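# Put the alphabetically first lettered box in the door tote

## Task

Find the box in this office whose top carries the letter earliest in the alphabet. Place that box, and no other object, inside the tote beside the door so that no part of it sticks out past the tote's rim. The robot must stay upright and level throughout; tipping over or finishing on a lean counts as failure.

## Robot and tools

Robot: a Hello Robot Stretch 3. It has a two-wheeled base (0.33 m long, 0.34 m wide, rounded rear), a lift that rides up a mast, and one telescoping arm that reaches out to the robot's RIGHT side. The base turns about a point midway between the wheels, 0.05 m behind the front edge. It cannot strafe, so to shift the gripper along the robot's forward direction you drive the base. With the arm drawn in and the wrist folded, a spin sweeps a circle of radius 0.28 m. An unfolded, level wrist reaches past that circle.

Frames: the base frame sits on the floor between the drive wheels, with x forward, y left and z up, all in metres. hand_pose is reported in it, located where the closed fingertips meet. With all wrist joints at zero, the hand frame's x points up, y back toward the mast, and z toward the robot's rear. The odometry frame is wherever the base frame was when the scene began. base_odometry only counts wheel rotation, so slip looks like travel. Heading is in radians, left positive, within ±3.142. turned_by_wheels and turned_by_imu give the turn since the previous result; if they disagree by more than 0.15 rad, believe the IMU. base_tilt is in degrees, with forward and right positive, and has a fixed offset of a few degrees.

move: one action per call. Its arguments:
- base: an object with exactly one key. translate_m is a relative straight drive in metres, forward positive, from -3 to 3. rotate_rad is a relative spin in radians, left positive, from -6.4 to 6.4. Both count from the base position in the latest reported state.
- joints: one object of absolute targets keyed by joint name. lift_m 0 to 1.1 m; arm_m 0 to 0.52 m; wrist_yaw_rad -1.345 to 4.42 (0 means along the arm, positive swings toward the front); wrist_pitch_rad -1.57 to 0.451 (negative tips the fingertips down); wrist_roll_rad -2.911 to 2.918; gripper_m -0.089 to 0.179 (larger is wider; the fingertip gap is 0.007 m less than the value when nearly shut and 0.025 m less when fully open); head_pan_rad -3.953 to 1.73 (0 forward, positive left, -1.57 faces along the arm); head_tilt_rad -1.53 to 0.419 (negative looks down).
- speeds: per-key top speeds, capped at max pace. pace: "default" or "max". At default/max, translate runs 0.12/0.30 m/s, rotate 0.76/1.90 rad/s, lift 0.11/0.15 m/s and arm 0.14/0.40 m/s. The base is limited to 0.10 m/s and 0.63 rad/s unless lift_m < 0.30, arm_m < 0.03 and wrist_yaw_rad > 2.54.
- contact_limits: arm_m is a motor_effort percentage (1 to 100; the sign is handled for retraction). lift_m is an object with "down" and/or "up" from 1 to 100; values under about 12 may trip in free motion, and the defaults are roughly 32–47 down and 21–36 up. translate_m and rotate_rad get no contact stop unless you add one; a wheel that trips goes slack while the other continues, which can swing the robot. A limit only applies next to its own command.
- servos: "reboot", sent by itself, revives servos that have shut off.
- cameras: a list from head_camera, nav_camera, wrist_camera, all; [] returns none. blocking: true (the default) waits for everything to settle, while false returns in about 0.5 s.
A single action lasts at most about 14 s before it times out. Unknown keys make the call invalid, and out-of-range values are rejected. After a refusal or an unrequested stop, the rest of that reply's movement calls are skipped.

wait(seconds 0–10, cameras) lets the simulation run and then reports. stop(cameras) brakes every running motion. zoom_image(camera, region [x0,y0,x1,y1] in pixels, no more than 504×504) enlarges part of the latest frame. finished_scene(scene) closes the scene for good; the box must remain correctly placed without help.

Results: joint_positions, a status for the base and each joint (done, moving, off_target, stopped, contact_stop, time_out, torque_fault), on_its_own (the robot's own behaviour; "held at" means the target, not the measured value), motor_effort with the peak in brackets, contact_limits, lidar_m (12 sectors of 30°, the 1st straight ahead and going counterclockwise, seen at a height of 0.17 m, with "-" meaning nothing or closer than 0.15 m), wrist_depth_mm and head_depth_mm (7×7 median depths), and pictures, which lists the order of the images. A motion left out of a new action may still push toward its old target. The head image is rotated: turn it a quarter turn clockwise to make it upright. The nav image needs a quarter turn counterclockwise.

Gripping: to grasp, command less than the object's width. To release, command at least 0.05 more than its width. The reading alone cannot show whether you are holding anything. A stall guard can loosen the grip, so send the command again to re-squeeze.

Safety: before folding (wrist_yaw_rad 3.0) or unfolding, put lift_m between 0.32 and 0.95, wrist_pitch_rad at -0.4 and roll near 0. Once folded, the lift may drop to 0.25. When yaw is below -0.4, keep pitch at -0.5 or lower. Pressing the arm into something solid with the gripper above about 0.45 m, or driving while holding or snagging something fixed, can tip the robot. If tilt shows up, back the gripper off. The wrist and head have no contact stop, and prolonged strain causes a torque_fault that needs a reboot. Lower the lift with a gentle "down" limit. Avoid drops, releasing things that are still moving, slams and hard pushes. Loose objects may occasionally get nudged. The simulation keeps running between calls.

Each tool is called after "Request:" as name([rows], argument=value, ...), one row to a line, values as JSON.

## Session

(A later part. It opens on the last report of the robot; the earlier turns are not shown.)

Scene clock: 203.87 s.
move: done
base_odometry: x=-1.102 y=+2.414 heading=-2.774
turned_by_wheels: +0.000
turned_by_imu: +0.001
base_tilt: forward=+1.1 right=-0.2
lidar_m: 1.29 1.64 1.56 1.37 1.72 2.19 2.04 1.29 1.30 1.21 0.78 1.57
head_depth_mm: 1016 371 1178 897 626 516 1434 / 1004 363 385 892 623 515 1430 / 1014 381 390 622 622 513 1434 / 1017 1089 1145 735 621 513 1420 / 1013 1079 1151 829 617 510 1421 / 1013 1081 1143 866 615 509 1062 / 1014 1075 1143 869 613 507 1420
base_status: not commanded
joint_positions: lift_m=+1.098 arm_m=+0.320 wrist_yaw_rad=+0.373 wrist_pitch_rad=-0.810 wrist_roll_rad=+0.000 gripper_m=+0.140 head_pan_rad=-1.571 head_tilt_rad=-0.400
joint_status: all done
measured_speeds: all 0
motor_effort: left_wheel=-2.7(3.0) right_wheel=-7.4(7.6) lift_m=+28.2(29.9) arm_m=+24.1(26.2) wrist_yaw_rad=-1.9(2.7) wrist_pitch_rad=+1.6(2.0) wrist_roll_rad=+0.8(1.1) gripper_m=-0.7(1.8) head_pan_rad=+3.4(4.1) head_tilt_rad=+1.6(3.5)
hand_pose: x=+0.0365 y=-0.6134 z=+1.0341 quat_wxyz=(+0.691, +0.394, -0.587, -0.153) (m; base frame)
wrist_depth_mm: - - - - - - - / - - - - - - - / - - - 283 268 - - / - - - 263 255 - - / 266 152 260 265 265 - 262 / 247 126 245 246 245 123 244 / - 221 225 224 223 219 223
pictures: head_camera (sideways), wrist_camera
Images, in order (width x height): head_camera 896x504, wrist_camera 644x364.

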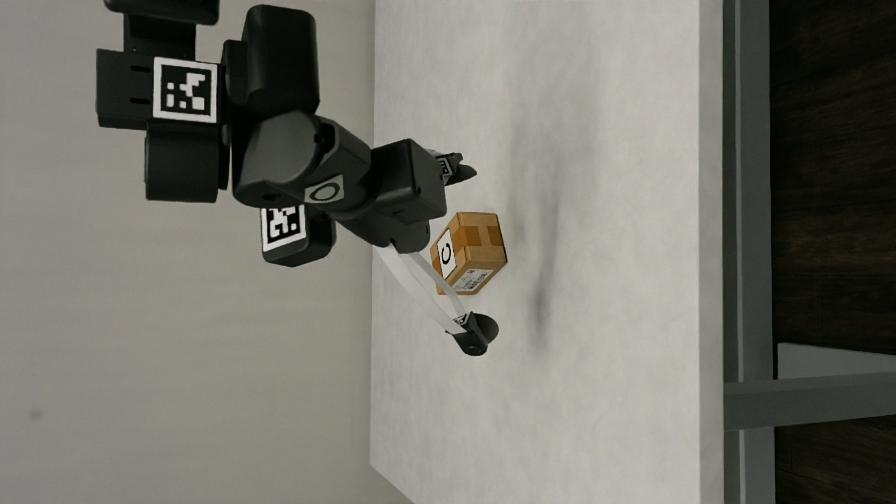

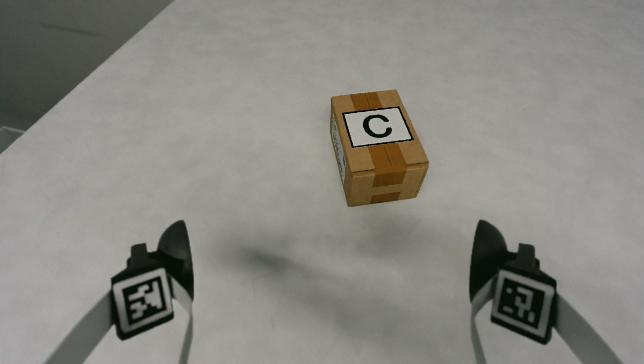

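Request:
move(joints={"wrist_yaw_rad": 0.51, "arm_m": 0.476}, cameras=["wrist_camera"])

Scene clock: 221.80 s.
move: done
base_odometry: x=-1.102 y=+2.414 heading=-2.774
turned_by_wheels: +0.000
turned_by_imu: +0.001
base_tilt: forward=+1.1 right=-0.2
lidar_m: 1.29 1.64 1.56 1.37 1.72 2.19 2.04 1.29 1.30 1.21 0.78 1.58
head_depth_mm: 1015 413 1187 893 628 516 1431 / 1016 515 1178 891 623 514 1433 / 1021 529 568 883 623 512 1432 / 1021 1080 666 760 619 511 1428 / 1013 1082 1154 828 615 510 1429 / 1007 1078 1154 870 614 508 1066 / 1007 1079 1142 868 614 507 1416
base_status: not commanded
joint_positions: lift_m=+1.098 arm_m=+0.476 wrist_yaw_rad=+0.507 wrist_pitch_rad=-0.810 wrist_roll_rad=+0.000 gripper_m=+0.140 head_pan_rad=-1.571 head_tilt_rad=-0.400
joint_status: all done
measured_speeds: all 0
motor_effort: left_wheel=-2.6(3.0) right_wheel=-7.6(7.9) lift_m=+26.3(27.5) arm_m=+24.2(26.1) wrist_yaw_rad=+3.6(6.4) wrist_pitch_rad=+1.4(2.0) wrist_roll_rad=+0.8(1.2) gripper_m=+0.3(1.3) head_pan_rad=+2.9(3.7) head_tilt_rad=+1.9(2.7)
hand_pose: x=+0.0558 y=-0.7603 z=+1.0341 quat_wxyz=(+0.699, +0.433, -0.559, -0.107) (m; base frame)
wrist_depth_mm: - - - - - - - / - - - - - - - / - - - - - - - / - - - - - - - / 265 151 260 206 263 - 263 / 247 126 244 193 244 123 243 / - 220 224 177 220 219 223
pictures: wrist_camera
Images, in order (width x height): wrist_camera 644x364.

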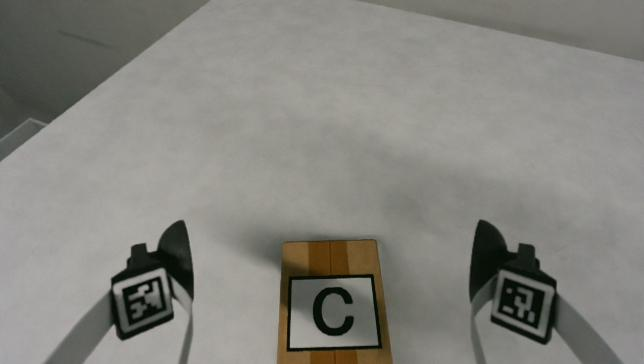

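Request:
move(joints={"lift_m": 1.019}, speeds={"lift_m": 0.06}, contact_limits={"lift_m": {"down": 14}}, cameras=["wrist_camera"])

Request:
move(joints={"gripper_m": 0.03}, cameras=["wrist_camera"])

Scene clock: 227.43 s.
move: done
base_odometry: x=-1.102 y=+2.414 heading=-2.774
turned_by_wheels: +0.000
turned_by_imu: +0.000
base_tilt: forward=+1.0 right=-0.3
lidar_m: 1.29 1.64 1.56 1.37 1.72 2.19 2.04 1.29 1.30 1.21 0.78 1.57
head_depth_mm: 1028 1099 379 845 626 516 1444 / 1024 1075 552 890 624 515 1440 / 1020 1092 550 751 621 513 1439 / 1013 1093 1145 736 621 513 1424 / 1017 1078 1155 876 618 511 1413 / 1015 1079 1154 875 616 510 1064 / 1012 1075 1145 869 613 507 1428
base_status: not commanded
joint_positions: lift_m=+1.019 arm_m=+0.476 wrist_yaw_rad=+0.507 wrist_pitch_rad=-0.798 wrist_roll_rad=+0.004 gripper_m=+0.140 head_pan_rad=-1.571 head_tilt_rad=-0.400
joint_status: all done
measured_speeds: all 0
motor_effort: left_wheel=-2.5(2.9) right_wheel=+0.7(7.8) lift_m=+12.9(23.5) arm_m=+20.8(21.9) wrist_yaw_rad=+3.1(4.1) wrist_pitch_rad=-0.5(1.9) wrist_roll_rad=-0.4(1.0) gripper_m=-0.4(1.1) head_pan_rad=+2.6(3.5) head_tilt_rad=+0.7(2.1)
contact_limits: lift_m down 14 (down: maximum 72; up: maximum 65)
hand_pose: x=+0.0569 y=-0.7623 z=+0.9574 quat_wxyz=(+0.699, +0.429, -0.563, -0.104) (m; base frame)
wrist_depth_mm: - - - - - - - / 266 265 264 257 254 261 255 / 238 237 236 236 236 235 233 / 209 208 208 145 202 206 206 / 190 187 183 129 182 185 184 / 169 127 162 117 121 123 167 / - 149 154 107 109 150 150
pictures: wrist_camera
Images, in order (width x height): wrist_camera 644x364.

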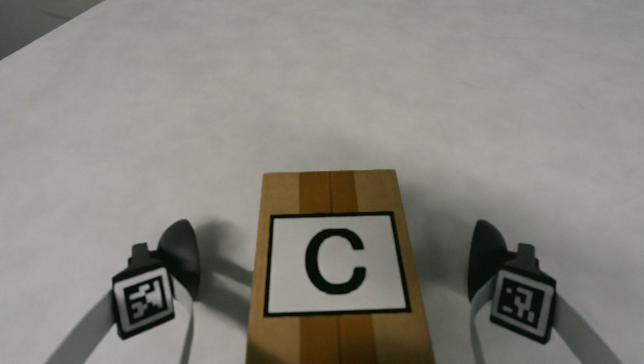

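Scene clock: 229.07 s.
move: done
base_odometry: x=-1.102 y=+2.414 heading=-2.774
turned_by_wheels: +0.000
turned_by_imu: +0.000
base_tilt: forward=+1.2 right=-0.2
lidar_m: 1.29 1.63 1.56 1.37 1.72 2.19 2.04 1.29 1.30 1.21 0.78 1.57
head_depth_mm: 1024 1093 379 845 627 517 1437 / 1023 1078 552 888 623 515 1434 / 1018 1090 551 750 621 512 1427 / 1013 1087 1143 737 619 510 1428 / 1013 1086 1155 876 618 510 1421 / 1016 1076 1142 872 616 508 1065 / 1007 1076 1143 869 613 508 1426
base_status: not commanded
joint_positions: lift_m=+1.019 arm_m=+0.476 wrist_yaw_rad=+0.513 wrist_pitch_rad=-0.773 wrist_roll_rad=+0.004 gripper_m=+0.031 head_pan_rad=-1.571 head_tilt_rad=-0.400
joint_status: all done
measured_speeds: all 0
motor_effort: left_wheel=-2.5(2.8) right_wheel=-0.8(1.1) lift_m=+22.4(22.4) arm_m=+19.6(20.8) wrist_yaw_rad=-1.7(3.7) wrist_pitch_rad=-5.4(5.4) wrist_roll_rad=-0.4(0.8) gripper_m=-27.2(98.6) head_pan_rad=+1.9(3.6) head_tilt_rad=+0.6(1.5)
contact_limits: lift_m down 14 (down: maximum 72; up: maximum 65)
hand_pose: x=+0.0602 y=-0.7663 z=+0.9616 quat_wxyz=(+0.700, +0.424, -0.567, -0.093) (m; base frame)
wrist_depth_mm: - - - - - - - / - - - - - - - / 249 247 246 245 243 243 243 / 217 216 215 216 214 213 213 / 197 192 152 134 150 191 189 / 177 173 127 120 125 168 170 / 157 121 128 110 151 122 155
pictures: wrist_camera
Images, in order (width x height): wrist_camera 644x364.

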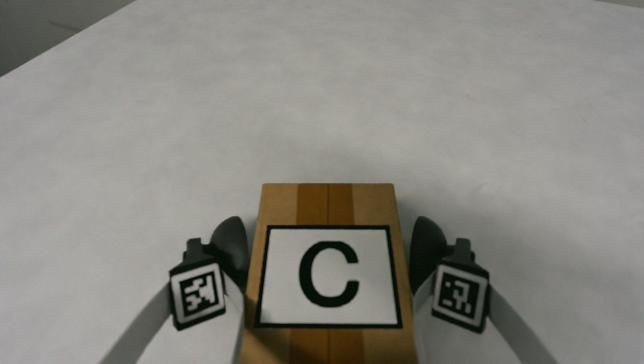

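Request:
move(joints={"lift_m": 1.098}, speeds={"lift_m": 0.08}, cameras=["wrist_camera"])

Request:
move(joints={"arm_m": 0.0}, speeds={"arm_m": 0.2}, cameras=["wrist_camera"])

Scene clock: 233.43 s.
move: done
base_odometry: x=-1.102 y=+2.414 heading=-2.774
turned_by_wheels: +0.000
turned_by_imu: +0.001
base_tilt: forward=+0.9 right=-0.1
lidar_m: 1.29 1.63 1.56 1.37 1.72 2.20 2.04 1.29 1.30 1.21 0.78 1.57
head_depth_mm: 1020 412 1178 893 626 516 1441 / 1019 516 1172 891 624 514 1432 / 1017 528 568 884 621 514 1440 / 1020 1080 1128 745 620 511 1428 / 1017 1080 1157 827 616 508 1419 / 1011 1075 1146 871 616 508 1055 / 1010 1084 1147 866 612 507 1412
base_status: not commanded
joint_positions: lift_m=+1.098 arm_m=+0.476 wrist_yaw_rad=+0.513 wrist_pitch_rad=-0.814 wrist_roll_rad=+0.004 gripper_m=+0.034 head_pan_rad=-1.571 head_tilt_rad=-0.400
joint_status: all done
measured_speeds: all 0
motor_effort: left_wheel=-1.9(2.5) right_wheel=-1.6(2.1) lift_m=+30.8(32.5) arm_m=+16.4(18.1) wrist_yaw_rad=-2.3(2.4) wrist_pitch_rad=+2.4(5.3) wrist_roll_rad=-0.4(0.8) gripper_m=-13.3(14.8) head_pan_rad=+2.2(3.8) head_tilt_rad=-0.1(1.5)
hand_pose: x=+0.0562 y=-0.7591 z=+1.0334 quat_wxyz=(+0.698, +0.435, -0.558, -0.107) (m; base frame)
wrist_depth_mm: - - - - - - - / - - - - - - - / - - - - - - - / - - - 149 - - - / 264 264 148 135 138 262 261 / 244 240 127 121 126 238 241 / 228 121 114 112 219 214 221
pictures: wrist_camera
Images, in order (width x height): wrist_camera 644x364.

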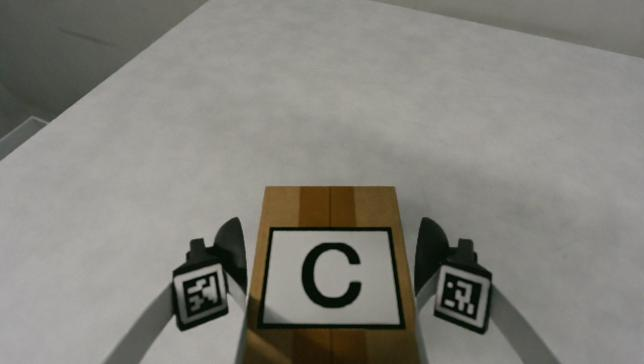

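Scene clock: 237.50 s.
move: done
base_odometry: x=-1.102 y=+2.414 heading=-2.774
turned_by_wheels: +0.000
turned_by_imu: +0.001
base_tilt: forward=+1.2 right=-0.1
lidar_m: 1.29 1.64 1.56 1.37 1.72 2.19 2.04 1.29 1.30 1.21 0.78 1.57
head_depth_mm: 1023 - - - - - - / 1025 - - - - - - / 1019 - - 889 - - - / 1016 1087 1167 1000 - - - / 1014 1081 1160 996 - 327 - / 1011 1079 1145 927 591 482 1044 / 1009 1069 1136 866 613 507 1351
base_status: not commanded
joint_positions: lift_m=+1.098 arm_m=+0.002 wrist_yaw_rad=+0.513 wrist_pitch_rad=-0.815 wrist_roll_rad=+0.004 gripper_m=+0.034 head_pan_rad=-1.571 head_tilt_rad=-0.400
joint_status: all done
joint sent to its limit — arm_m, lower limit.
measured_speeds: all 0
motor_effort: left_wheel=-2.0(2.3) right_wheel=-1.4(2.2) lift_m=+30.2(31.3) arm_m=-22.1(25.3) wrist_yaw_rad=-1.5(2.4) wrist_pitch_rad=+2.8(2.9) wrist_roll_rad=-0.3(0.7) gripper_m=-13.3(14.9) head_pan_rad=+3.2(3.4) head_tilt_rad=-1.3(2.1)
hand_pose: x=+0.0561 y=-0.2847 z=+1.0333 quat_wxyz=(+0.698, +0.436, -0.558, -0.107) (m; base frame)
wrist_depth_mm: - - - - - - - / - - - - - - - / - - - - - - - / - - - - - - - / - - 150 135 150 - - / - - 127 121 126 - - / - - 110 111 - - -
pictures: wrist_camera
Images, in order (width x height): wrist_camera 644x364.

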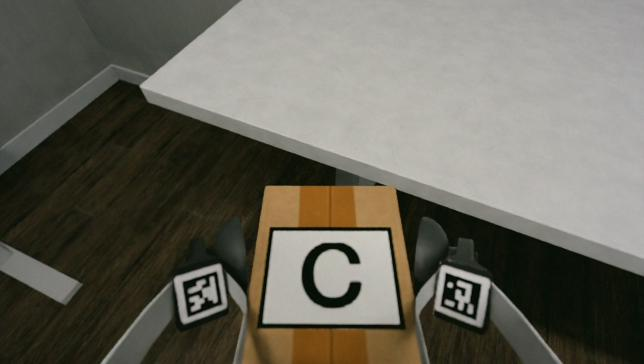

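Request:
move(joints={"wrist_yaw_rad": 1.8, "wrist_pitch_rad": -0.42}, cameras=[])

Request:
move(base={"rotate_rad": -0.515}, joints={"lift_m": 0.34, "head_pan_rad": -1.9, "head_tilt_rad": -0.4}, pace="max", cameras=["nav_camera", "wrist_camera"])

Request:
move(joints={"lift_m": 0.29, "wrist_yaw_rad": 2.62}, cameras=["nav_camera", "wrist_camera"])

Scene clock: 265.10 s.
move: done
base_odometry: x=-1.102 y=+2.414 heading=-2.774
turned_by_wheels: +0.000
turned_by_imu: +0.001
base_tilt: forward=+0.8 right=+0.0
lidar_m: 1.29 1.64 1.56 1.37 1.72 2.19 2.04 1.29 1.30 1.21 0.78 1.57
head_depth_mm: 1030 - - - - - 1371 / 1027 - - - - - - / 1015 - - - - - - / 1020 1084 1155 881 619 - - / 1017 1080 1157 873 615 - - / 1012 1079 1152 874 616 527 - / 1010 1070 1140 868 615 - -
base_status: not commanded
joint_positions: lift_m=+1.098 arm_m=+0.002 wrist_yaw_rad=+1.797 wrist_pitch_rad=-0.448 wrist_roll_rad=+0.003 gripper_m=+0.034 head_pan_rad=-1.571 head_tilt_rad=-0.400
joint_status: all done
measured_speeds: all 0
motor_effort: left_wheel=-2.0(2.3) right_wheel=-1.6(1.9) lift_m=+28.8(29.9) arm_m=-10.2(14.8) wrist_yaw_rad=+3.6(7.0) wrist_pitch_rad=+4.9(7.9) wrist_roll_rad=-0.3(0.6) gripper_m=-13.7(14.6) head_pan_rad=+2.3(3.8) head_tilt_rad=-1.3(2.0)
hand_pose: x=+0.1936 y=-0.0975 z=+1.1036 quat_wxyz=(+0.552, +0.638, -0.307, +0.441) (m; base frame)
wrist_depth_mm: - - - - - - - / - - - - - - - / - - - - - - - / - - - - - - - / - - - 143 155 - - / - - 128 129 131 - - / - - 126 117 127 - -
pictures: none
No camera images: "cameras" was empty.

Scene clock: 270.93 s.
move: done
base_odometry: x=-1.102 y=+2.414 heading=+2.995
turned_by_wheels: -0.514
turned_by_imu: -0.512
base_tilt: forward=+0.9 right=-0.1
lidar_m: 1.59 1.29 1.63 1.56 1.37 1.72 2.18 2.04 1.29 1.30 1.21 0.78
head_depth_mm: 1854 1949 2030 2155 2209 1771 1439 / 1948 2090 2178 1091 2275 1760 1435 / 1801 1936 1995 947 2200 1750 1429 / 1589 1718 1703 884 1505 1641 1428 / 1445 1532 1530 880 706 1753 1423 / 1312 1387 1407 879 617 1700 1416 / 1214 1266 1309 874 614 1585 1419
base_status: done
joint_positions: lift_m=+0.340 arm_m=+0.002 wrist_yaw_rad=+1.797 wrist_pitch_rad=-0.446 wrist_roll_rad=+0.003 gripper_m=+0.034 head_pan_rad=-1.901 head_tilt_rad=-0.400
joint_status: all done
measured_speeds: all 0
motor_effort: left_wheel=+10.7(15.6) right_wheel=-10.7(14.4) lift_m=+21.8(25.5) arm_m=-4.2(10.4) wrist_yaw_rad=+3.1(3.8) wrist_pitch_rad=+4.7(5.1) wrist_roll_rad=-0.2(0.4) gripper_m=-13.1(14.7) head_pan_rad=-0.2(5.1) head_tilt_rad=-2.7(3.4)
hand_pose: x=+0.1938 y=-0.0973 z=+0.3464 quat_wxyz=(+0.552, +0.637, -0.308, +0.441) (m; base frame)
wrist_depth_mm: - - - - - - - / - - - - - - - / - - - - - - - / 879 878 879 874 900 875 870 / 712 712 163 143 155 703 713 / 595 612 128 128 131 614 - / 507 481 129 117 127 105 511
pictures: nav_camera (sideways), wrist_camera
Images, in order (width x height): nav_camera 672x504, wrist_camera 644x364.

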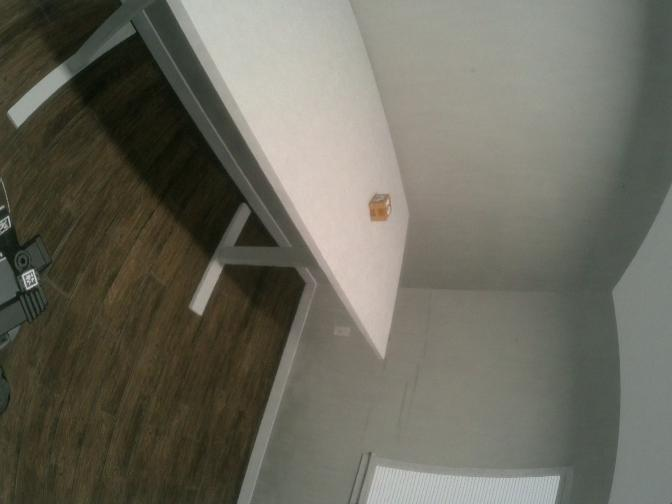

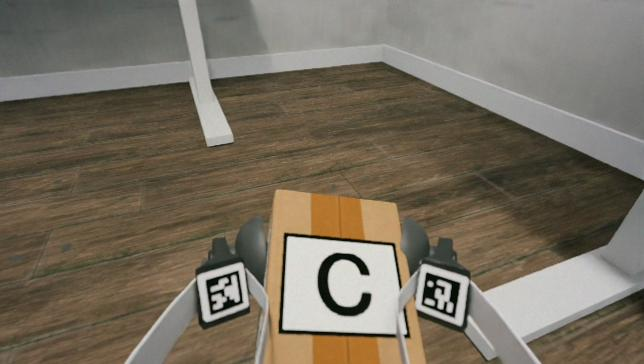

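Scene clock: 272.30 s.
move: done
base_odometry: x=-1.102 y=+2.414 heading=+2.995
turned_by_wheels: +0.000
turned_by_imu: +0.000
base_tilt: forward=+1.0 right=+0.0
lidar_m: 1.59 1.29 1.62 1.56 1.37 1.72 2.18 2.04 1.29 1.30 1.21 0.78
head_depth_mm: 1851 1951 2029 2176 2205 1771 1433 / 1945 2092 2164 1091 2303 1765 1444 / 1794 1940 2002 944 2173 1757 1430 / 1601 1706 1706 884 1511 1647 1424 / 1444 1532 1509 877 706 1747 1426 / 1320 1395 1415 873 617 1699 1414 / 1212 1277 1311 870 615 1580 1414
base_status: not commanded
joint_positions: lift_m=+0.290 arm_m=+0.002 wrist_yaw_rad=+2.617 wrist_pitch_rad=-0.446 wrist_roll_rad=+0.003 gripper_m=+0.034 head_pan_rad=-1.901 head_tilt_rad=-0.400
joint_status: all done
measured_speeds: all 0
motor_effort: left_wheel=+10.8(11.0) right_wheel=-10.6(11.2) lift_m=+23.2(23.2) arm_m=-2.9(4.4) wrist_yaw_rad=+3.7(6.7) wrist_pitch_rad=+4.5(5.0) wrist_roll_rad=-0.3(0.3) gripper_m=-13.4(14.6) head_pan_rad=+0.0(1.2) head_tilt_rad=-2.1(3.0)
hand_pose: x=+0.0894 y=+0.0443 z=+0.2964 quat_wxyz=(+0.330, +0.707, -0.028, +0.625) (m; base frame)
wrist_depth_mm: - - - - - - - / - - - - - - - / - - - - - - - / 794 784 792 787 793 792 794 / 628 636 163 144 155 639 632 / 527 544 128 128 131 528 529 / 205 - 264 117 127 432 454
pictures: nav_camera (sideways), wrist_camera
Images, in order (width x height): nav_camera 672x504, wrist_camera 644x364.

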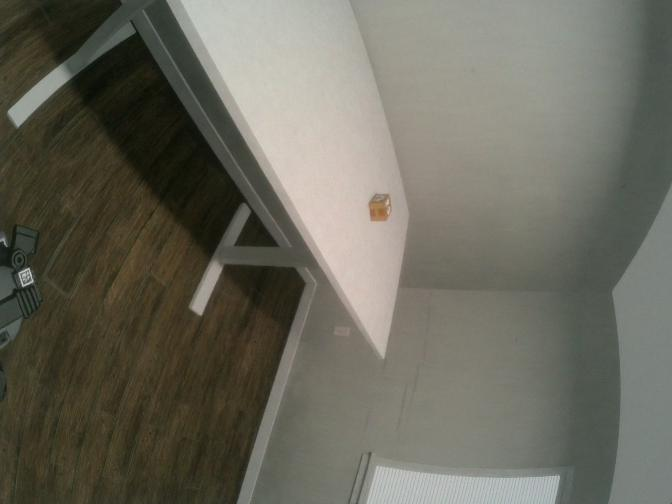

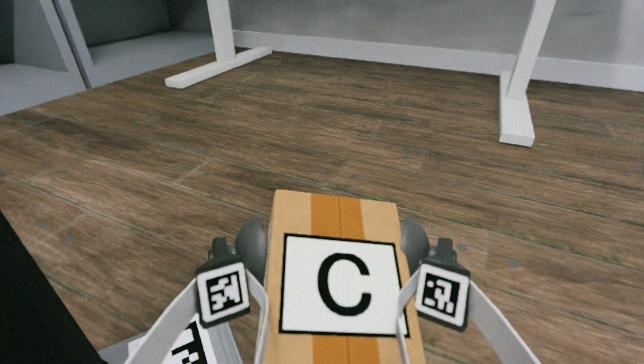

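Request:
move(base={"translate_m": -1.83}, pace="max", joints={"head_pan_rad": -3.3}, cameras=[])

Request:
move(base={"rotate_rad": -1.056}, pace="max", joints={"head_pan_rad": -3.14, "head_tilt_rad": -0.4}, cameras=["head_camera"])

Scene clock: 284.07 s.
move: done
base_odometry: x=+0.708 y=+2.146 heading=+2.995
turned_by_wheels: +0.000
turned_by_imu: +0.004
base_tilt: forward=+1.0 right=-0.1
lidar_m: 2.46 2.26 0.53 0.55 2.53 0.85 0.58 0.55 0.56 0.72 1.63 1.84
head_depth_mm: 773 842 935 1040 1184 1352 1412 / 702 763 834 919 1029 1154 1311 / 644 694 752 822 908 1012 1133 / 594 636 685 742 810 892 988 / 553 586 630 678 734 801 881 / 515 546 583 624 671 725 792 / 485 511 542 578 619 663 716
base_status: done
joint_positions: lift_m=+0.290 arm_m=+0.002 wrist_yaw_rad=+2.617 wrist_pitch_rad=-0.446 wrist_roll_rad=+0.003 gripper_m=+0.034 head_pan_rad=-3.300 head_tilt_rad=-0.401
joint_status: all done
measured_speeds: all 0
motor_effort: left_wheel=-4.3(11.8) right_wheel=+1.3(19.6) lift_m=+22.5(31.2) arm_m=+5.3(5.5) wrist_yaw_rad=+3.1(4.2) wrist_pitch_rad=+4.3(5.0) wrist_roll_rad=-0.1(0.4) gripper_m=-14.6(14.8) head_pan_rad=+3.9(6.0) head_tilt_rad=+1.0(2.5)
hand_pose: x=+0.0893 y=+0.0443 z=+0.2964 quat_wxyz=(+0.330, +0.707, -0.028, +0.625) (m; base frame)
wrist_depth_mm: - - - - - - - / - - - - - - - / - - - 986 - - - / 786 754 731 791 791 802 779 / 637 636 163 143 154 633 638 / 530 549 128 129 131 529 527 / 203 - 267 117 127 430 452
pictures: none
No camera images: "cameras" was empty.

Scene clock: 285.83 s.
move: done
base_odometry: x=+0.708 y=+2.146 heading=+1.939
turned_by_wheels: -1.056
turned_by_imu: -1.051
base_tilt: forward=+1.2 right=-0.2
lidar_m: 1.63 1.84 2.46 2.27 0.53 0.55 2.52 0.85 0.58 0.55 0.56 0.72
head_depth_mm: 2130 2291 2470 2665 2280 1759 1439 / 2149 2312 2468 2670 2282 1749 1435 / 2158 2307 2472 2684 2250 1755 1420 / 2120 2285 2462 2650 2166 1753 1420 / 2160 2290 2457 2653 2242 1743 1421 / 2159 2296 2463 2577 2242 1743 1425 / 1754 1758 1760 1775 1787 1690 1424
base_status: done
joint_positions: lift_m=+0.290 arm_m=+0.002 wrist_yaw_rad=+2.617 wrist_pitch_rad=-0.446 wrist_roll_rad=+0.003 gripper_m=+0.034 head_pan_rad=-3.135 head_tilt_rad=-0.401
joint_status: all done
measured_speeds: all 0
motor_effort: left_wheel=+8.9(17.6) right_wheel=-8.6(15.6) lift_m=+24.0(24.0) arm_m=-1.2(5.9) wrist_yaw_rad=+3.1(3.6) wrist_pitch_rad=+4.4(4.9) wrist_roll_rad=-0.3(0.4) gripper_m=-14.2(14.5) head_pan_rad=+0.7(4.8) head_tilt_rad=+2.0(3.4)
hand_pose: x=+0.0893 y=+0.0443 z=+0.2964 quat_wxyz=(+0.330, +0.707, -0.028, +0.625) (m; base frame)
wrist_depth_mm: - - - - - - - / - - - - - - - / - - - - - - - / 784 786 789 794 791 798 794 / 633 634 163 143 155 633 630 / 527 545 128 129 131 527 530 / 205 - 266 117 127 428 455
pictures: head_camera (sideways)
Images, in order (width x height): head_camera 896x504.

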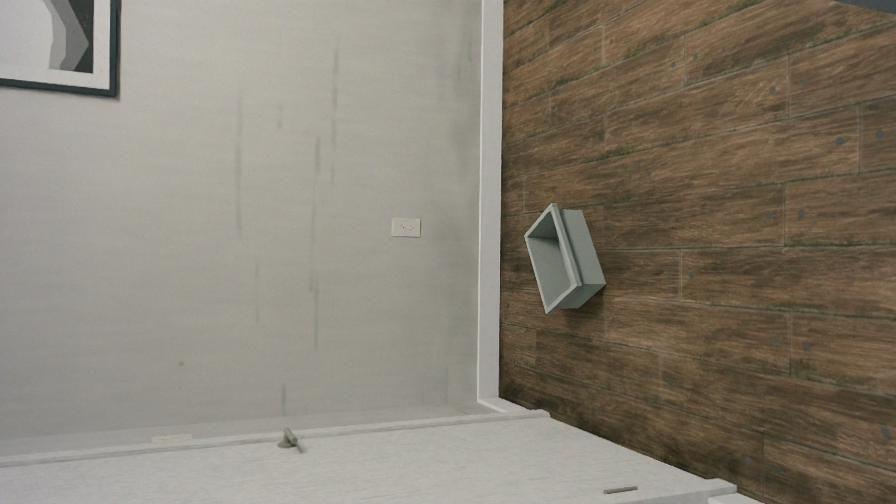

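Request:
move(base={"rotate_rad": -0.197}, pace="max", cameras=[])

Request:
move(base={"translate_m": -1.48}, pace="max", cameras=[])

Request:
move(base={"rotate_rad": -0.805}, pace="max", joints={"head_pan_rad": -1.57, "head_tilt_rad": -0.7, "lift_m": 0.5}, cameras=["head_camera", "nav_camera"])

Scene clock: 304.47 s.
move: done
base_odometry: x=+0.708 y=+2.146 heading=+1.742
turned_by_wheels: -0.197
turned_by_imu: -0.195
base_tilt: forward=+1.0 right=-0.3
lidar_m: 1.07 1.84 2.46 3.04 1.39 0.53 0.83 1.13 0.64 0.55 0.55 0.63
head_depth_mm: 2298 2414 783 798 823 843 871 / 2263 2440 2603 2831 2167 1643 1099 / 2222 2390 2581 2779 2253 1751 1431 / 2214 2353 2532 2704 2250 1739 1436 / 2165 2298 2461 2679 2177 1763 1421 / 2104 2239 2397 2573 2138 1736 1426 / 2091 2217 2393 2567 2214 1740 1418
base_status: done
joint_positions: lift_m=+0.290 arm_m=+0.002 wrist_yaw_rad=+2.617 wrist_pitch_rad=-0.446 wrist_roll_rad=+0.003 gripper_m=+0.034 head_pan_rad=-3.139 head_tilt_rad=-0.401
joint_status: not commanded
measured_speeds: all 0
motor_effort: left_wheel=+9.7(16.4) right_wheel=-8.2(15.4) lift_m=+27.3(27.3) arm_m=-22.4(23.7) wrist_yaw_rad=+3.2(3.5) wrist_pitch_rad=+4.6(4.8) wrist_roll_rad=+0.0(0.3) gripper_m=-14.0(14.6) head_pan_rad=-3.2(4.7) head_tilt_rad=+2.5(3.9)
hand_pose: x=+0.0893 y=+0.0443 z=+0.2964 quat_wxyz=(+0.330, +0.707, -0.028, +0.625) (m; base frame)
wrist_depth_mm: - - - - - - - / - - - - - - - / - - - - - - - / 794 789 793 795 785 777 790 / 636 633 163 143 155 634 633 / 527 547 128 128 131 527 528 / 204 - 265 117 127 426 453
pictures: none
No camera images: "cameras" was empty.

Scene clock: 310.80 s.
move: done
base_odometry: x=+0.961 y=+0.688 heading=+1.742
turned_by_wheels: +0.000
turned_by_imu: +0.003
base_tilt: forward=+1.0 right=-0.3
lidar_m: 1.87 0.64 0.73 1.25 2.26 1.29 1.11 1.11 1.08 0.93 0.92 1.09
head_depth_mm: 990 1080 1163 1267 1381 1515 1440 / 969 1056 1138 1236 1347 1480 1436 / 952 1034 1118 1208 1313 1440 1422 / 932 1013 1088 1177 1287 1403 1432 / 924 995 1062 1153 1254 1366 1430 / 915 978 1046 1132 1219 1338 1392 / 898 958 1026 1103 1191 1296 1377
base_status: done
joint_positions: lift_m=+0.290 arm_m=+0.002 wrist_yaw_rad=+2.617 wrist_pitch_rad=-0.446 wrist_roll_rad=+0.003 gripper_m=+0.034 head_pan_rad=-3.140 head_tilt_rad=-0.399
joint_status: not commanded
measured_speeds: all 0
motor_effort: left_wheel=-3.7(14.8) right_wheel=+0.2(14.5) lift_m=+29.3(31.3) arm_m=-16.0(23.1) wrist_yaw_rad=+2.9(3.5) wrist_pitch_rad=+4.4(5.0) wrist_roll_rad=-0.1(0.4) gripper_m=-13.2(14.6) head_pan_rad=-3.9(4.4) head_tilt_rad=+1.6(5.0)
hand_pose: x=+0.0893 y=+0.0443 z=+0.2964 quat_wxyz=(+0.330, +0.707, -0.028, +0.625) (m; base frame)
wrist_depth_mm: - - - - - 510 719 / - - - - - - - / - - - 988 - - - / 781 800 790 783 758 - 791 / 628 633 163 143 155 637 634 / 530 547 128 128 131 525 527 / 204 - 266 117 127 429 451
pictures: none
No camera images: "cameras" was empty.

Scene clock: 313.00 s.
move: done
base_odometry: x=+0.961 y=+0.688 heading=+0.938
turned_by_wheels: -0.805
turned_by_imu: -0.802
base_tilt: forward=+1.0 right=+0.0
lidar_m: 0.97 1.31 0.63 0.65 0.88 2.24 1.61 1.16 1.10 1.14 0.96 0.92
head_depth_mm: 959 1054 1163 1302 1483 1370 1201 / 1007 1114 1241 1410 1541 1366 1201 / 1066 1181 1320 1517 1611 1345 1202 / 1133 1266 1428 1659 1607 1311 1169 / 1210 1348 1520 1741 1614 1326 1172 / 1155 1257 1384 1520 1584 1366 1194 / 1042 1108 1191 1319 1464 1362 1194
base_status: done
joint_positions: lift_m=+0.500 arm_m=+0.002 wrist_yaw_rad=+2.617 wrist_pitch_rad=-0.446 wrist_roll_rad=+0.003 gripper_m=+0.034 head_pan_rad=-1.557 head_tilt_rad=-0.699
joint_status: all done
measured_speeds: translate_m=+0.000 rotate_rad=+0.000 lift_m=+0.000 arm_m=+0.000 wrist_yaw_rad=+0.000 wrist_pitch_rad=+0.000 wrist_roll_rad=+0.000 head_pan_rad=-0.024 head_tilt_rad=+0.000
motor_effort: left_wheel=+8.2(15.4) right_wheel=-6.8(15.4) lift_m=+29.3(33.5) arm_m=-18.3(18.7) wrist_yaw_rad=+2.9(3.3) wrist_pitch_rad=+4.6(4.9) wrist_roll_rad=-0.2(0.4) gripper_m=-14.1(14.6) head_pan_rad=-3.6(5.1) head_tilt_rad=-4.8(5.2)
hand_pose: x=+0.0893 y=+0.0443 z=+0.5065 quat_wxyz=(+0.330, +0.707, -0.028, +0.625) (m; base frame)
wrist_depth_mm: - - - - - - - / - - - - - - - / - - - - - - - / - - - - - - - / - 930 151 143 155 942 961 / 799 832 128 128 131 812 793 / 205 650 129 117 126 655 681
pictures: head_camera (sideways), nav_camera (sideways)
Images, in order (width x height): head_camera 896x504, nav_camera 672x504.

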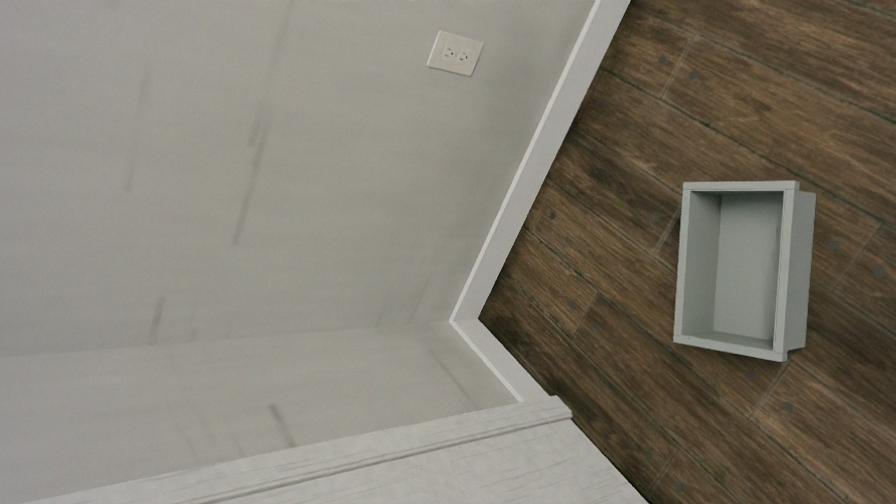

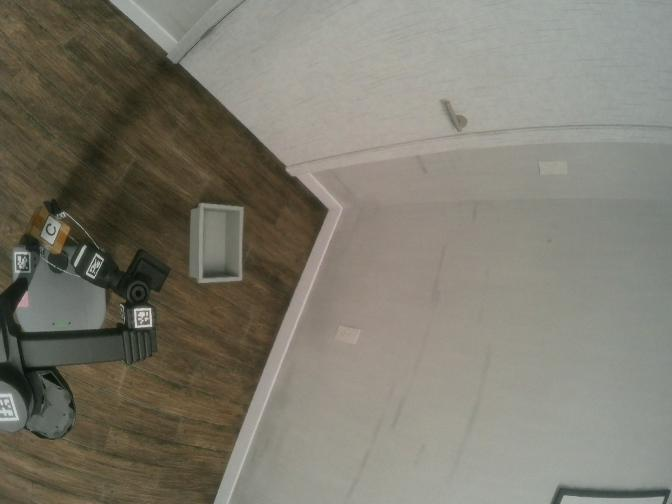

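Request:
move(base={"translate_m": 0.09}, joints={"wrist_yaw_rad": 0.0}, cameras=[])

Request:
move(joints={"wrist_pitch_rad": -0.9, "arm_m": 0.375, "lift_m": 0.38}, cameras=["wrist_camera", "head_camera"])

Scene clock: 331.40 s.
move: done
base_odometry: x=+1.014 y=+0.760 heading=+0.938
turned_by_wheels: +0.000
turned_by_imu: +0.001
base_tilt: forward=+0.8 right=-0.2
lidar_m: 0.89 1.20 0.60 0.61 0.82 2.13 1.67 1.20 1.15 1.18 0.89 0.84
head_depth_mm: 991 1086 1210 1358 1518 1381 1201 / 1043 1154 1287 1463 1577 1372 1196 / 1102 1224 1369 1568 1618 1317 730 / 1165 1305 1485 1716 1612 1304 1135 / 1195 1315 1490 1680 1609 1360 1195 / 1073 1173 1270 1403 1534 1378 1194 / 941 1004 1109 1212 1355 1363 1193
base_status: done
joint_positions: lift_m=+0.500 arm_m=+0.002 wrist_yaw_rad=+0.003 wrist_pitch_rad=-0.446 wrist_roll_rad=+0.003 gripper_m=+0.034 head_pan_rad=-1.570 head_tilt_rad=-0.700
joint_status: all done
measured_speeds: all 0
motor_effort: left_wheel=+5.4(13.2) right_wheel=+5.0(6.7) lift_m=+21.8(22.7) arm_m=-21.1(23.6) wrist_yaw_rad=-2.7(6.3) wrist_pitch_rad=+4.5(4.9) wrist_roll_rad=+0.1(0.4) gripper_m=-14.6(14.6) head_pan_rad=-3.5(4.7) head_tilt_rad=-4.3(5.0)
hand_pose: x=-0.0208 y=-0.3675 z=+0.5064 quat_wxyz=(+0.689, +0.158, -0.690, -0.156) (m; base frame)
wrist_depth_mm: 590 768 - - - - - / 597 825 - - - - - / - - - - - - - / - - - - - - - / - 929 163 143 155 919 - / - 796 128 128 131 797 800 / 693 647 129 117 126 658 690
pictures: none
No camera images: "cameras" was empty.

Scene clock: 335.33 s.
move: done
base_odometry: x=+1.014 y=+0.760 heading=+0.938
turned_by_wheels: +0.000
turned_by_imu: +0.001
base_tilt: forward=+1.1 right=-0.1
lidar_m: 0.89 1.20 0.60 0.61 0.82 2.13 1.68 1.20 1.15 1.18 0.88 0.83
head_depth_mm: 992 1093 1208 1344 1517 1382 1203 / 1044 1146 1281 1443 1575 1287 667 / 1097 1227 1380 1571 1617 822 1177 / 1166 1296 1483 1723 1600 1316 1181 / 1193 1319 1476 1694 1613 1371 1194 / 1070 1172 1272 1388 1529 1374 1197 / 939 1008 1109 1218 1343 1360 1200
base_status: not commanded
joint_positions: lift_m=+0.380 arm_m=+0.375 wrist_yaw_rad=+0.003 wrist_pitch_rad=-0.912 wrist_roll_rad=+0.003 gripper_m=+0.034 head_pan_rad=-1.570 head_tilt_rad=-0.700
joint_status: all done
measured_speeds: all 0
motor_effort: left_wheel=+5.5(5.8) right_wheel=+4.8(5.5) lift_m=+21.7(24.3) arm_m=+22.8(27.4) wrist_yaw_rad=-2.3(2.9) wrist_pitch_rad=+2.3(5.6) wrist_roll_rad=-0.2(0.5) gripper_m=-13.3(15.2) head_pan_rad=-3.5(4.5) head_tilt_rad=-3.3(5.1)
hand_pose: x=-0.0212 y=-0.6577 z=+0.3013 quat_wxyz=(+0.635, +0.312, -0.635, -0.311) (m; base frame)
wrist_depth_mm: 497 - 762 740 - - - / 514 641 678 674 663 658 - / 593 610 607 601 598 601 592 / 553 554 548 547 545 546 546 / 503 506 370 143 155 497 496 / 466 472 128 128 131 460 458 / 431 419 - 117 128 414 425
pictures: head_camera (sideways), wrist_camera
Images, in order (width x height): head_camera 896x504, wrist_camera 644x364.

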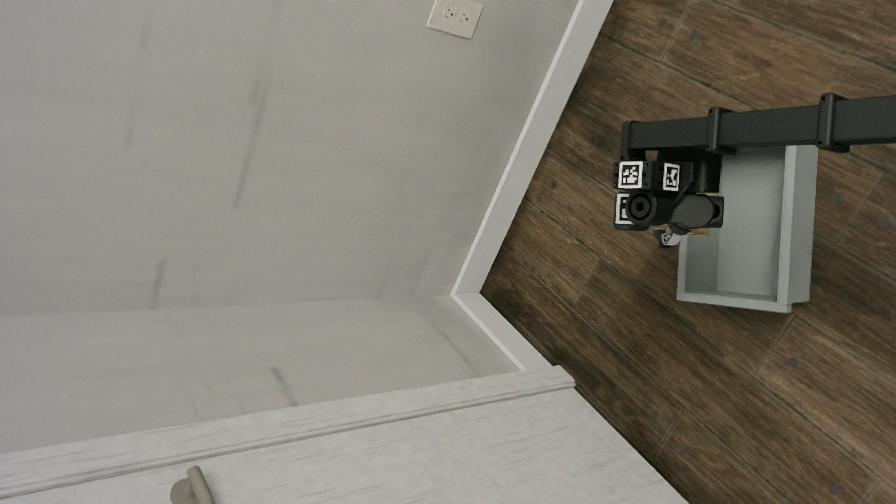

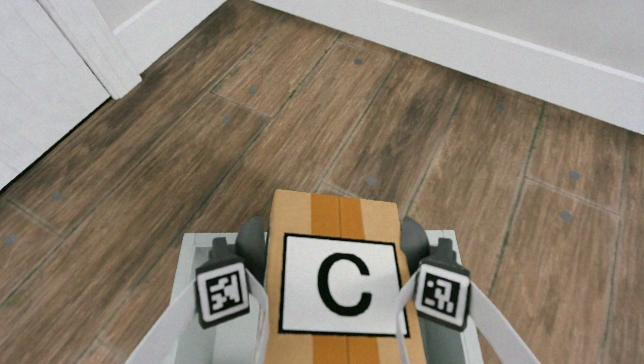

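Request:
move(joints={"arm_m": 0.387, "lift_m": 0.15}, contact_limits={"lift_m": {"down": 14}}, cameras=["wrist_camera"])

Request:
move(joints={"lift_m": 0.085}, speeds={"lift_m": 0.03}, contact_limits={"lift_m": {"down": 12}}, cameras=["wrist_camera"])

Scene clock: 347.17 s.
move: done
base_odometry: x=+1.014 y=+0.760 heading=+0.938
turned_by_wheels: +0.000
turned_by_imu: +0.001
base_tilt: forward=+1.0 right=-0.1
lidar_m: 0.89 1.20 0.60 0.61 0.82 2.13 1.68 1.20 1.15 1.18 0.88 0.84
head_depth_mm: 989 1087 1207 1357 1509 1373 1195 / 1045 1150 1288 1452 1570 1372 1174 / 1105 1222 1377 1565 1609 1270 1139 / 1164 1301 1470 1713 1617 1312 1171 / 1193 1317 1487 1671 1611 1371 1196 / 1075 1171 1265 1399 1538 1375 1197 / 941 1013 1111 1224 1360 1367 1192
base_status: not commanded
joint_positions: lift_m=+0.150 arm_m=+0.387 wrist_yaw_rad=+0.003 wrist_pitch_rad=-0.912 wrist_roll_rad=+0.003 gripper_m=+0.034 head_pan_rad=-1.570 head_tilt_rad=-0.700
joint_status: all done
measured_speeds: all 0
motor_effort: left_wheel=+5.4(5.9) right_wheel=+4.9(5.6) lift_m=+21.1(23.8) arm_m=+19.8(26.8) wrist_yaw_rad=-2.1(2.5) wrist_pitch_rad=+2.1(2.4) wrist_roll_rad=-0.3(0.4) gripper_m=-13.3(14.7) head_pan_rad=-1.9(3.7) head_tilt_rad=-2.1(4.4)
contact_limits: lift_m down 14 (down: maximum 72; up: maximum 65)
hand_pose: x=-0.0212 y=-0.6697 z=+0.0713 quat_wxyz=(+0.635, +0.312, -0.635, -0.311) (m; base frame)
wrist_depth_mm: 382 380 377 377 376 374 374 / 337 338 337 343 333 333 339 / 168 169 169 170 171 172 158 / 184 214 216 206 219 209 155 / 175 240 245 143 155 235 155 / 184 225 128 128 131 219 155 / 183 205 207 118 128 122 156
pictures: wrist_camera
Images, in order (width x height): wrist_camera 644x364.

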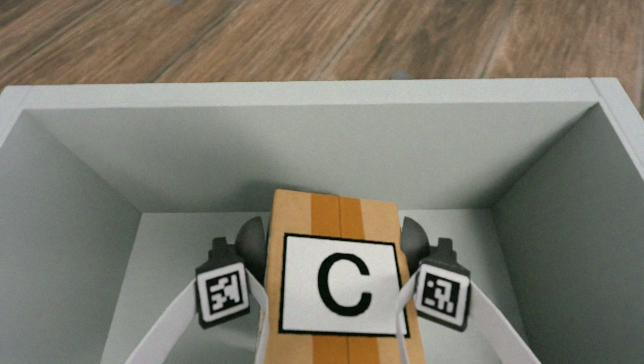

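Scene clock: 349.50 s.
move: contact_stop
base_odometry: x=+1.014 y=+0.760 heading=+0.938
turned_by_wheels: +0.000
turned_by_imu: +0.000
base_tilt: forward=+0.9 right=-0.1
lidar_m: 0.89 1.20 0.60 0.61 0.82 2.12 1.67 1.20 1.15 1.19 0.88 0.84
head_depth_mm: 987 1091 1203 1357 1519 1367 1199 / 1043 1150 1282 1448 1577 1375 1196 / 1102 1224 1380 1573 1605 1286 999 / 1166 1310 1476 1708 1605 1315 1171 / 1192 1316 1482 1677 1618 1370 1191 / 1072 1173 1264 1393 1518 1363 1197 / 933 1010 1111 1204 1346 1372 1196
base_status: not commanded
joint_positions: lift_m=+0.097 arm_m=+0.387 wrist_yaw_rad=+0.003 wrist_pitch_rad=-0.864 wrist_roll_rad=-0.008 gripper_m=+0.034 head_pan_rad=-1.570 head_tilt_rad=-0.700
joint_status: lift_m contact_stop (moved -0.053 of -0.065)
measured_speeds: translate_m=+0.000 rotate_rad=+0.000 lift_m=+0.002 arm_m=+0.000 wrist_yaw_rad=+0.000 wrist_pitch_rad=+0.000 wrist_roll_rad=+0.000 head_pan_rad=+0.000 head_tilt_rad=+0.000
on_its_own: lift_m is slack since a contact_stop (your +0.085 is given up)
motor_effort: left_wheel=+4.9(5.8) right_wheel=+1.8(5.5) lift_m=+22.9(23.4) arm_m=+15.5(19.7) wrist_yaw_rad=-1.4(2.5) wrist_pitch_rad=-7.1(8.1) wrist_roll_rad=+3.4(3.6) gripper_m=-13.5(14.8) head_pan_rad=-2.4(3.7) head_tilt_rad=-2.1(3.8)
contact_limits: lift_m down 12 (down: maximum 72; up: maximum 65)
hand_pose: x=-0.0212 y=-0.6801 z=+0.0257 quat_wxyz=(+0.645, +0.298, -0.639, -0.294) (m; base frame)
wrist_depth_mm: 118 119 119 119 119 119 119 / 134 130 130 135 131 130 131 / 156 156 156 156 156 156 148 / 176 194 194 177 194 192 156 / 175 202 201 141 152 201 156 / 178 185 129 129 130 184 155 / 166 170 129 120 128 165 155
pictures: wrist_camera
Images, in order (width x height): wrist_camera 644x364.

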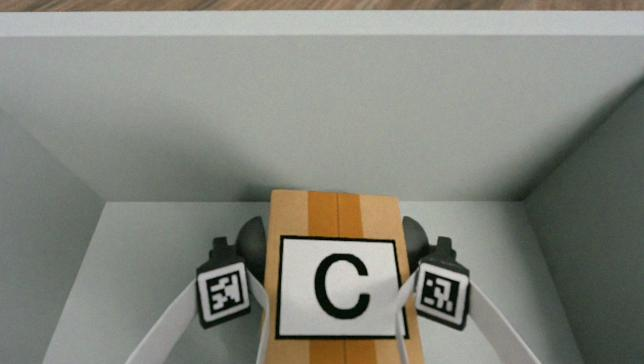

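Request:
move(joints={"lift_m": 0.101}, cameras=[])

Request:
move(joints={"gripper_m": 0.12}, cameras=["wrist_camera"])

Request:
move(joints={"lift_m": 0.35}, cameras=["wrist_camera"])

Scene clock: 354.57 s.
move: done
base_odometry: x=+1.014 y=+0.760 heading=+0.938
turned_by_wheels: +0.000
turned_by_imu: +0.001
base_tilt: forward=+0.9 right=-0.1
lidar_m: 0.89 1.21 0.60 0.61 0.82 2.14 1.67 1.20 1.15 1.18 0.88 0.84
head_depth_mm: 992 1082 1209 1352 1506 1376 1190 / 1047 1154 1275 1459 1564 1379 1197 / 1098 1216 1390 1587 1609 1291 1000 / 1165 1300 1482 1709 1605 1310 1179 / 1196 1322 1483 1672 1611 1367 1192 / 1076 1166 1269 1407 1526 1363 1193 / 940 1011 1111 1218 1352 1369 1194
base_status: not commanded
joint_positions: lift_m=+0.101 arm_m=+0.387 wrist_yaw_rad=+0.003 wrist_pitch_rad=-0.882 wrist_roll_rad=-0.008 gripper_m=+0.034 head_pan_rad=-1.570 head_tilt_rad=-0.700
joint_status: all done
measured_speeds: all 0
motor_effort: left_wheel=+4.8(4.9) right_wheel=+1.7(2.4) lift_m=+28.0(28.2) arm_m=+8.0(9.2) wrist_yaw_rad=-2.1(2.1) wrist_pitch_rad=-3.6(6.9) wrist_roll_rad=+3.0(3.6) gripper_m=-13.6(14.5) head_pan_rad=-3.1(3.6) head_tilt_rad=-2.7(3.0)
hand_pose: x=-0.0212 y=-0.6763 z=+0.0266 quat_wxyz=(+0.643, +0.304, -0.636, -0.300) (m; base frame)
wrist_depth_mm: 119 119 119 118 119 119 119 / 138 134 134 134 134 134 134 / 161 161 161 162 168 162 149 / 183 203 202 184 202 193 154 / 175 202 202 142 152 201 155 / 179 185 129 130 130 184 155 / 166 171 165 120 129 165 155
pictures: none
No camera images: "cameras" was empty.

Scene clock: 355.97 s.
move: done
base_odometry: x=+1.014 y=+0.760 heading=+0.938
turned_by_wheels: +0.000
turned_by_imu: +0.000
base_tilt: forward=+1.0 right=-0.2
lidar_m: 0.89 1.20 0.60 0.61 0.82 2.13 1.67 1.19 1.15 1.18 0.89 0.84
head_depth_mm: 990 1089 1209 1355 1519 1369 1199 / 1044 1153 1286 1458 1576 1376 1195 / 1094 1223 1372 1571 1606 1283 998 / 1167 1300 1486 1721 1623 1309 1178 / 1185 1322 1482 1681 1611 1370 1197 / 1078 1177 1277 1403 1521 1359 1194 / 938 1014 1108 1215 1350 1368 1198
base_status: not commanded
joint_positions: lift_m=+0.101 arm_m=+0.387 wrist_yaw_rad=+0.003 wrist_pitch_rad=-0.907 wrist_roll_rad=-0.005 gripper_m=+0.120 head_pan_rad=-1.570 head_tilt_rad=-0.700
joint_status: all done
measured_speeds: all 0
motor_effort: left_wheel=+4.6(5.0) right_wheel=+1.5(2.2) lift_m=+25.8(28.0) arm_m=+5.8(8.4) wrist_yaw_rad=-1.9(2.1) wrist_pitch_rad=+1.2(3.8) wrist_roll_rad=+2.3(3.6) gripper_m=+0.8(91.5) head_pan_rad=-2.4(3.2) head_tilt_rad=-2.5(3.2)
hand_pose: x=-0.0212 y=-0.6709 z=+0.0231 quat_wxyz=(+0.638, +0.311, -0.633, -0.309) (m; base frame)
wrist_depth_mm: 117 121 118 118 118 118 118 / 138 138 139 139 139 139 140 / 168 168 168 169 170 170 155 / 185 206 207 194 205 205 155 / 174 197 190 142 189 192 155 / 176 127 145 131 136 126 148 / - 163 163 123 123 162 148
pictures: wrist_camera
Images, in order (width x height): wrist_camera 644x364.

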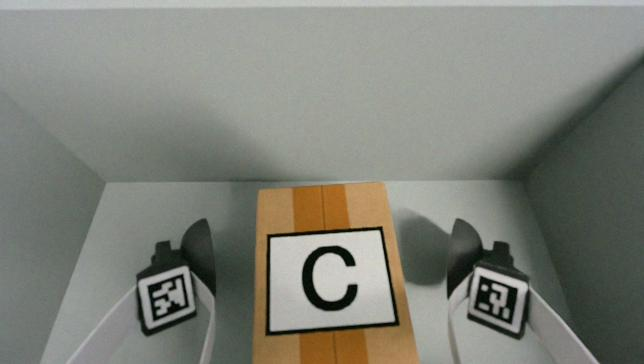

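Scene clock: 359.07 s.
move: done
base_odometry: x=+1.014 y=+0.760 heading=+0.938
turned_by_wheels: +0.000
turned_by_imu: +0.000
base_tilt: forward=+0.8 right=+0.0
lidar_m: 0.89 1.20 0.60 0.61 0.82 2.12 1.67 1.20 1.15 1.19 0.88 0.84
head_depth_mm: 988 1090 1212 1351 1505 1369 1200 / 1041 1151 1281 1462 1579 1333 711 / 1104 1225 1378 1574 1611 843 1172 / 1161 1300 1480 1720 1616 1312 1175 / 1188 1312 1485 1674 1595 1362 1193 / 1068 1171 1276 1406 1531 1370 1196 / 940 1011 1106 1222 1346 1378 1185
base_status: not commanded
joint_positions: lift_m=+0.350 arm_m=+0.387 wrist_yaw_rad=+0.003 wrist_pitch_rad=-0.908 wrist_roll_rad=-0.005 gripper_m=+0.120 head_pan_rad=-1.570 head_tilt_rad=-0.700
joint_status: all done
measured_speeds: all 0
motor_effort: left_wheel=+4.6(5.0) right_wheel=+1.9(2.3) lift_m=+30.3(32.3) arm_m=-0.8(5.6) wrist_yaw_rad=-1.5(2.1) wrist_pitch_rad=+1.2(1.6) wrist_roll_rad=+2.5(2.6) gripper_m=+0.6(1.5) head_pan_rad=-4.0(4.0) head_tilt_rad=-1.7(3.3)
hand_pose: x=-0.0212 y=-0.6707 z=+0.2719 quat_wxyz=(+0.638, +0.312, -0.633, -0.309) (m; base frame)
wrist_depth_mm: 487 - 719 684 - - - / 504 616 626 626 629 618 - / 559 565 566 563 562 570 564 / 514 522 515 511 511 510 509 / 470 469 466 349 350 469 470 / 432 126 383 376 422 126 430 / 407 280 397 363 399 299 398
pictures: wrist_camera
Images, in order (width x height): wrist_camera 644x364.

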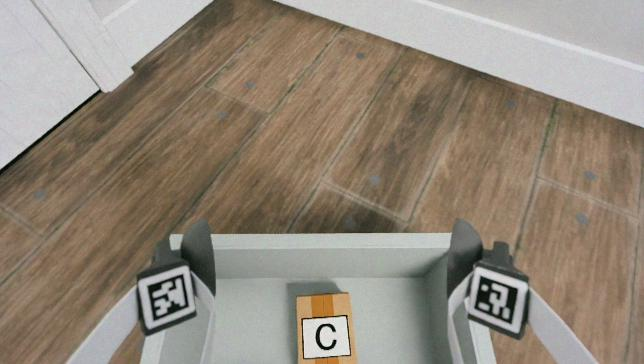

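Request:
finished_scene(scene=2)

The scene is finished: the task was done.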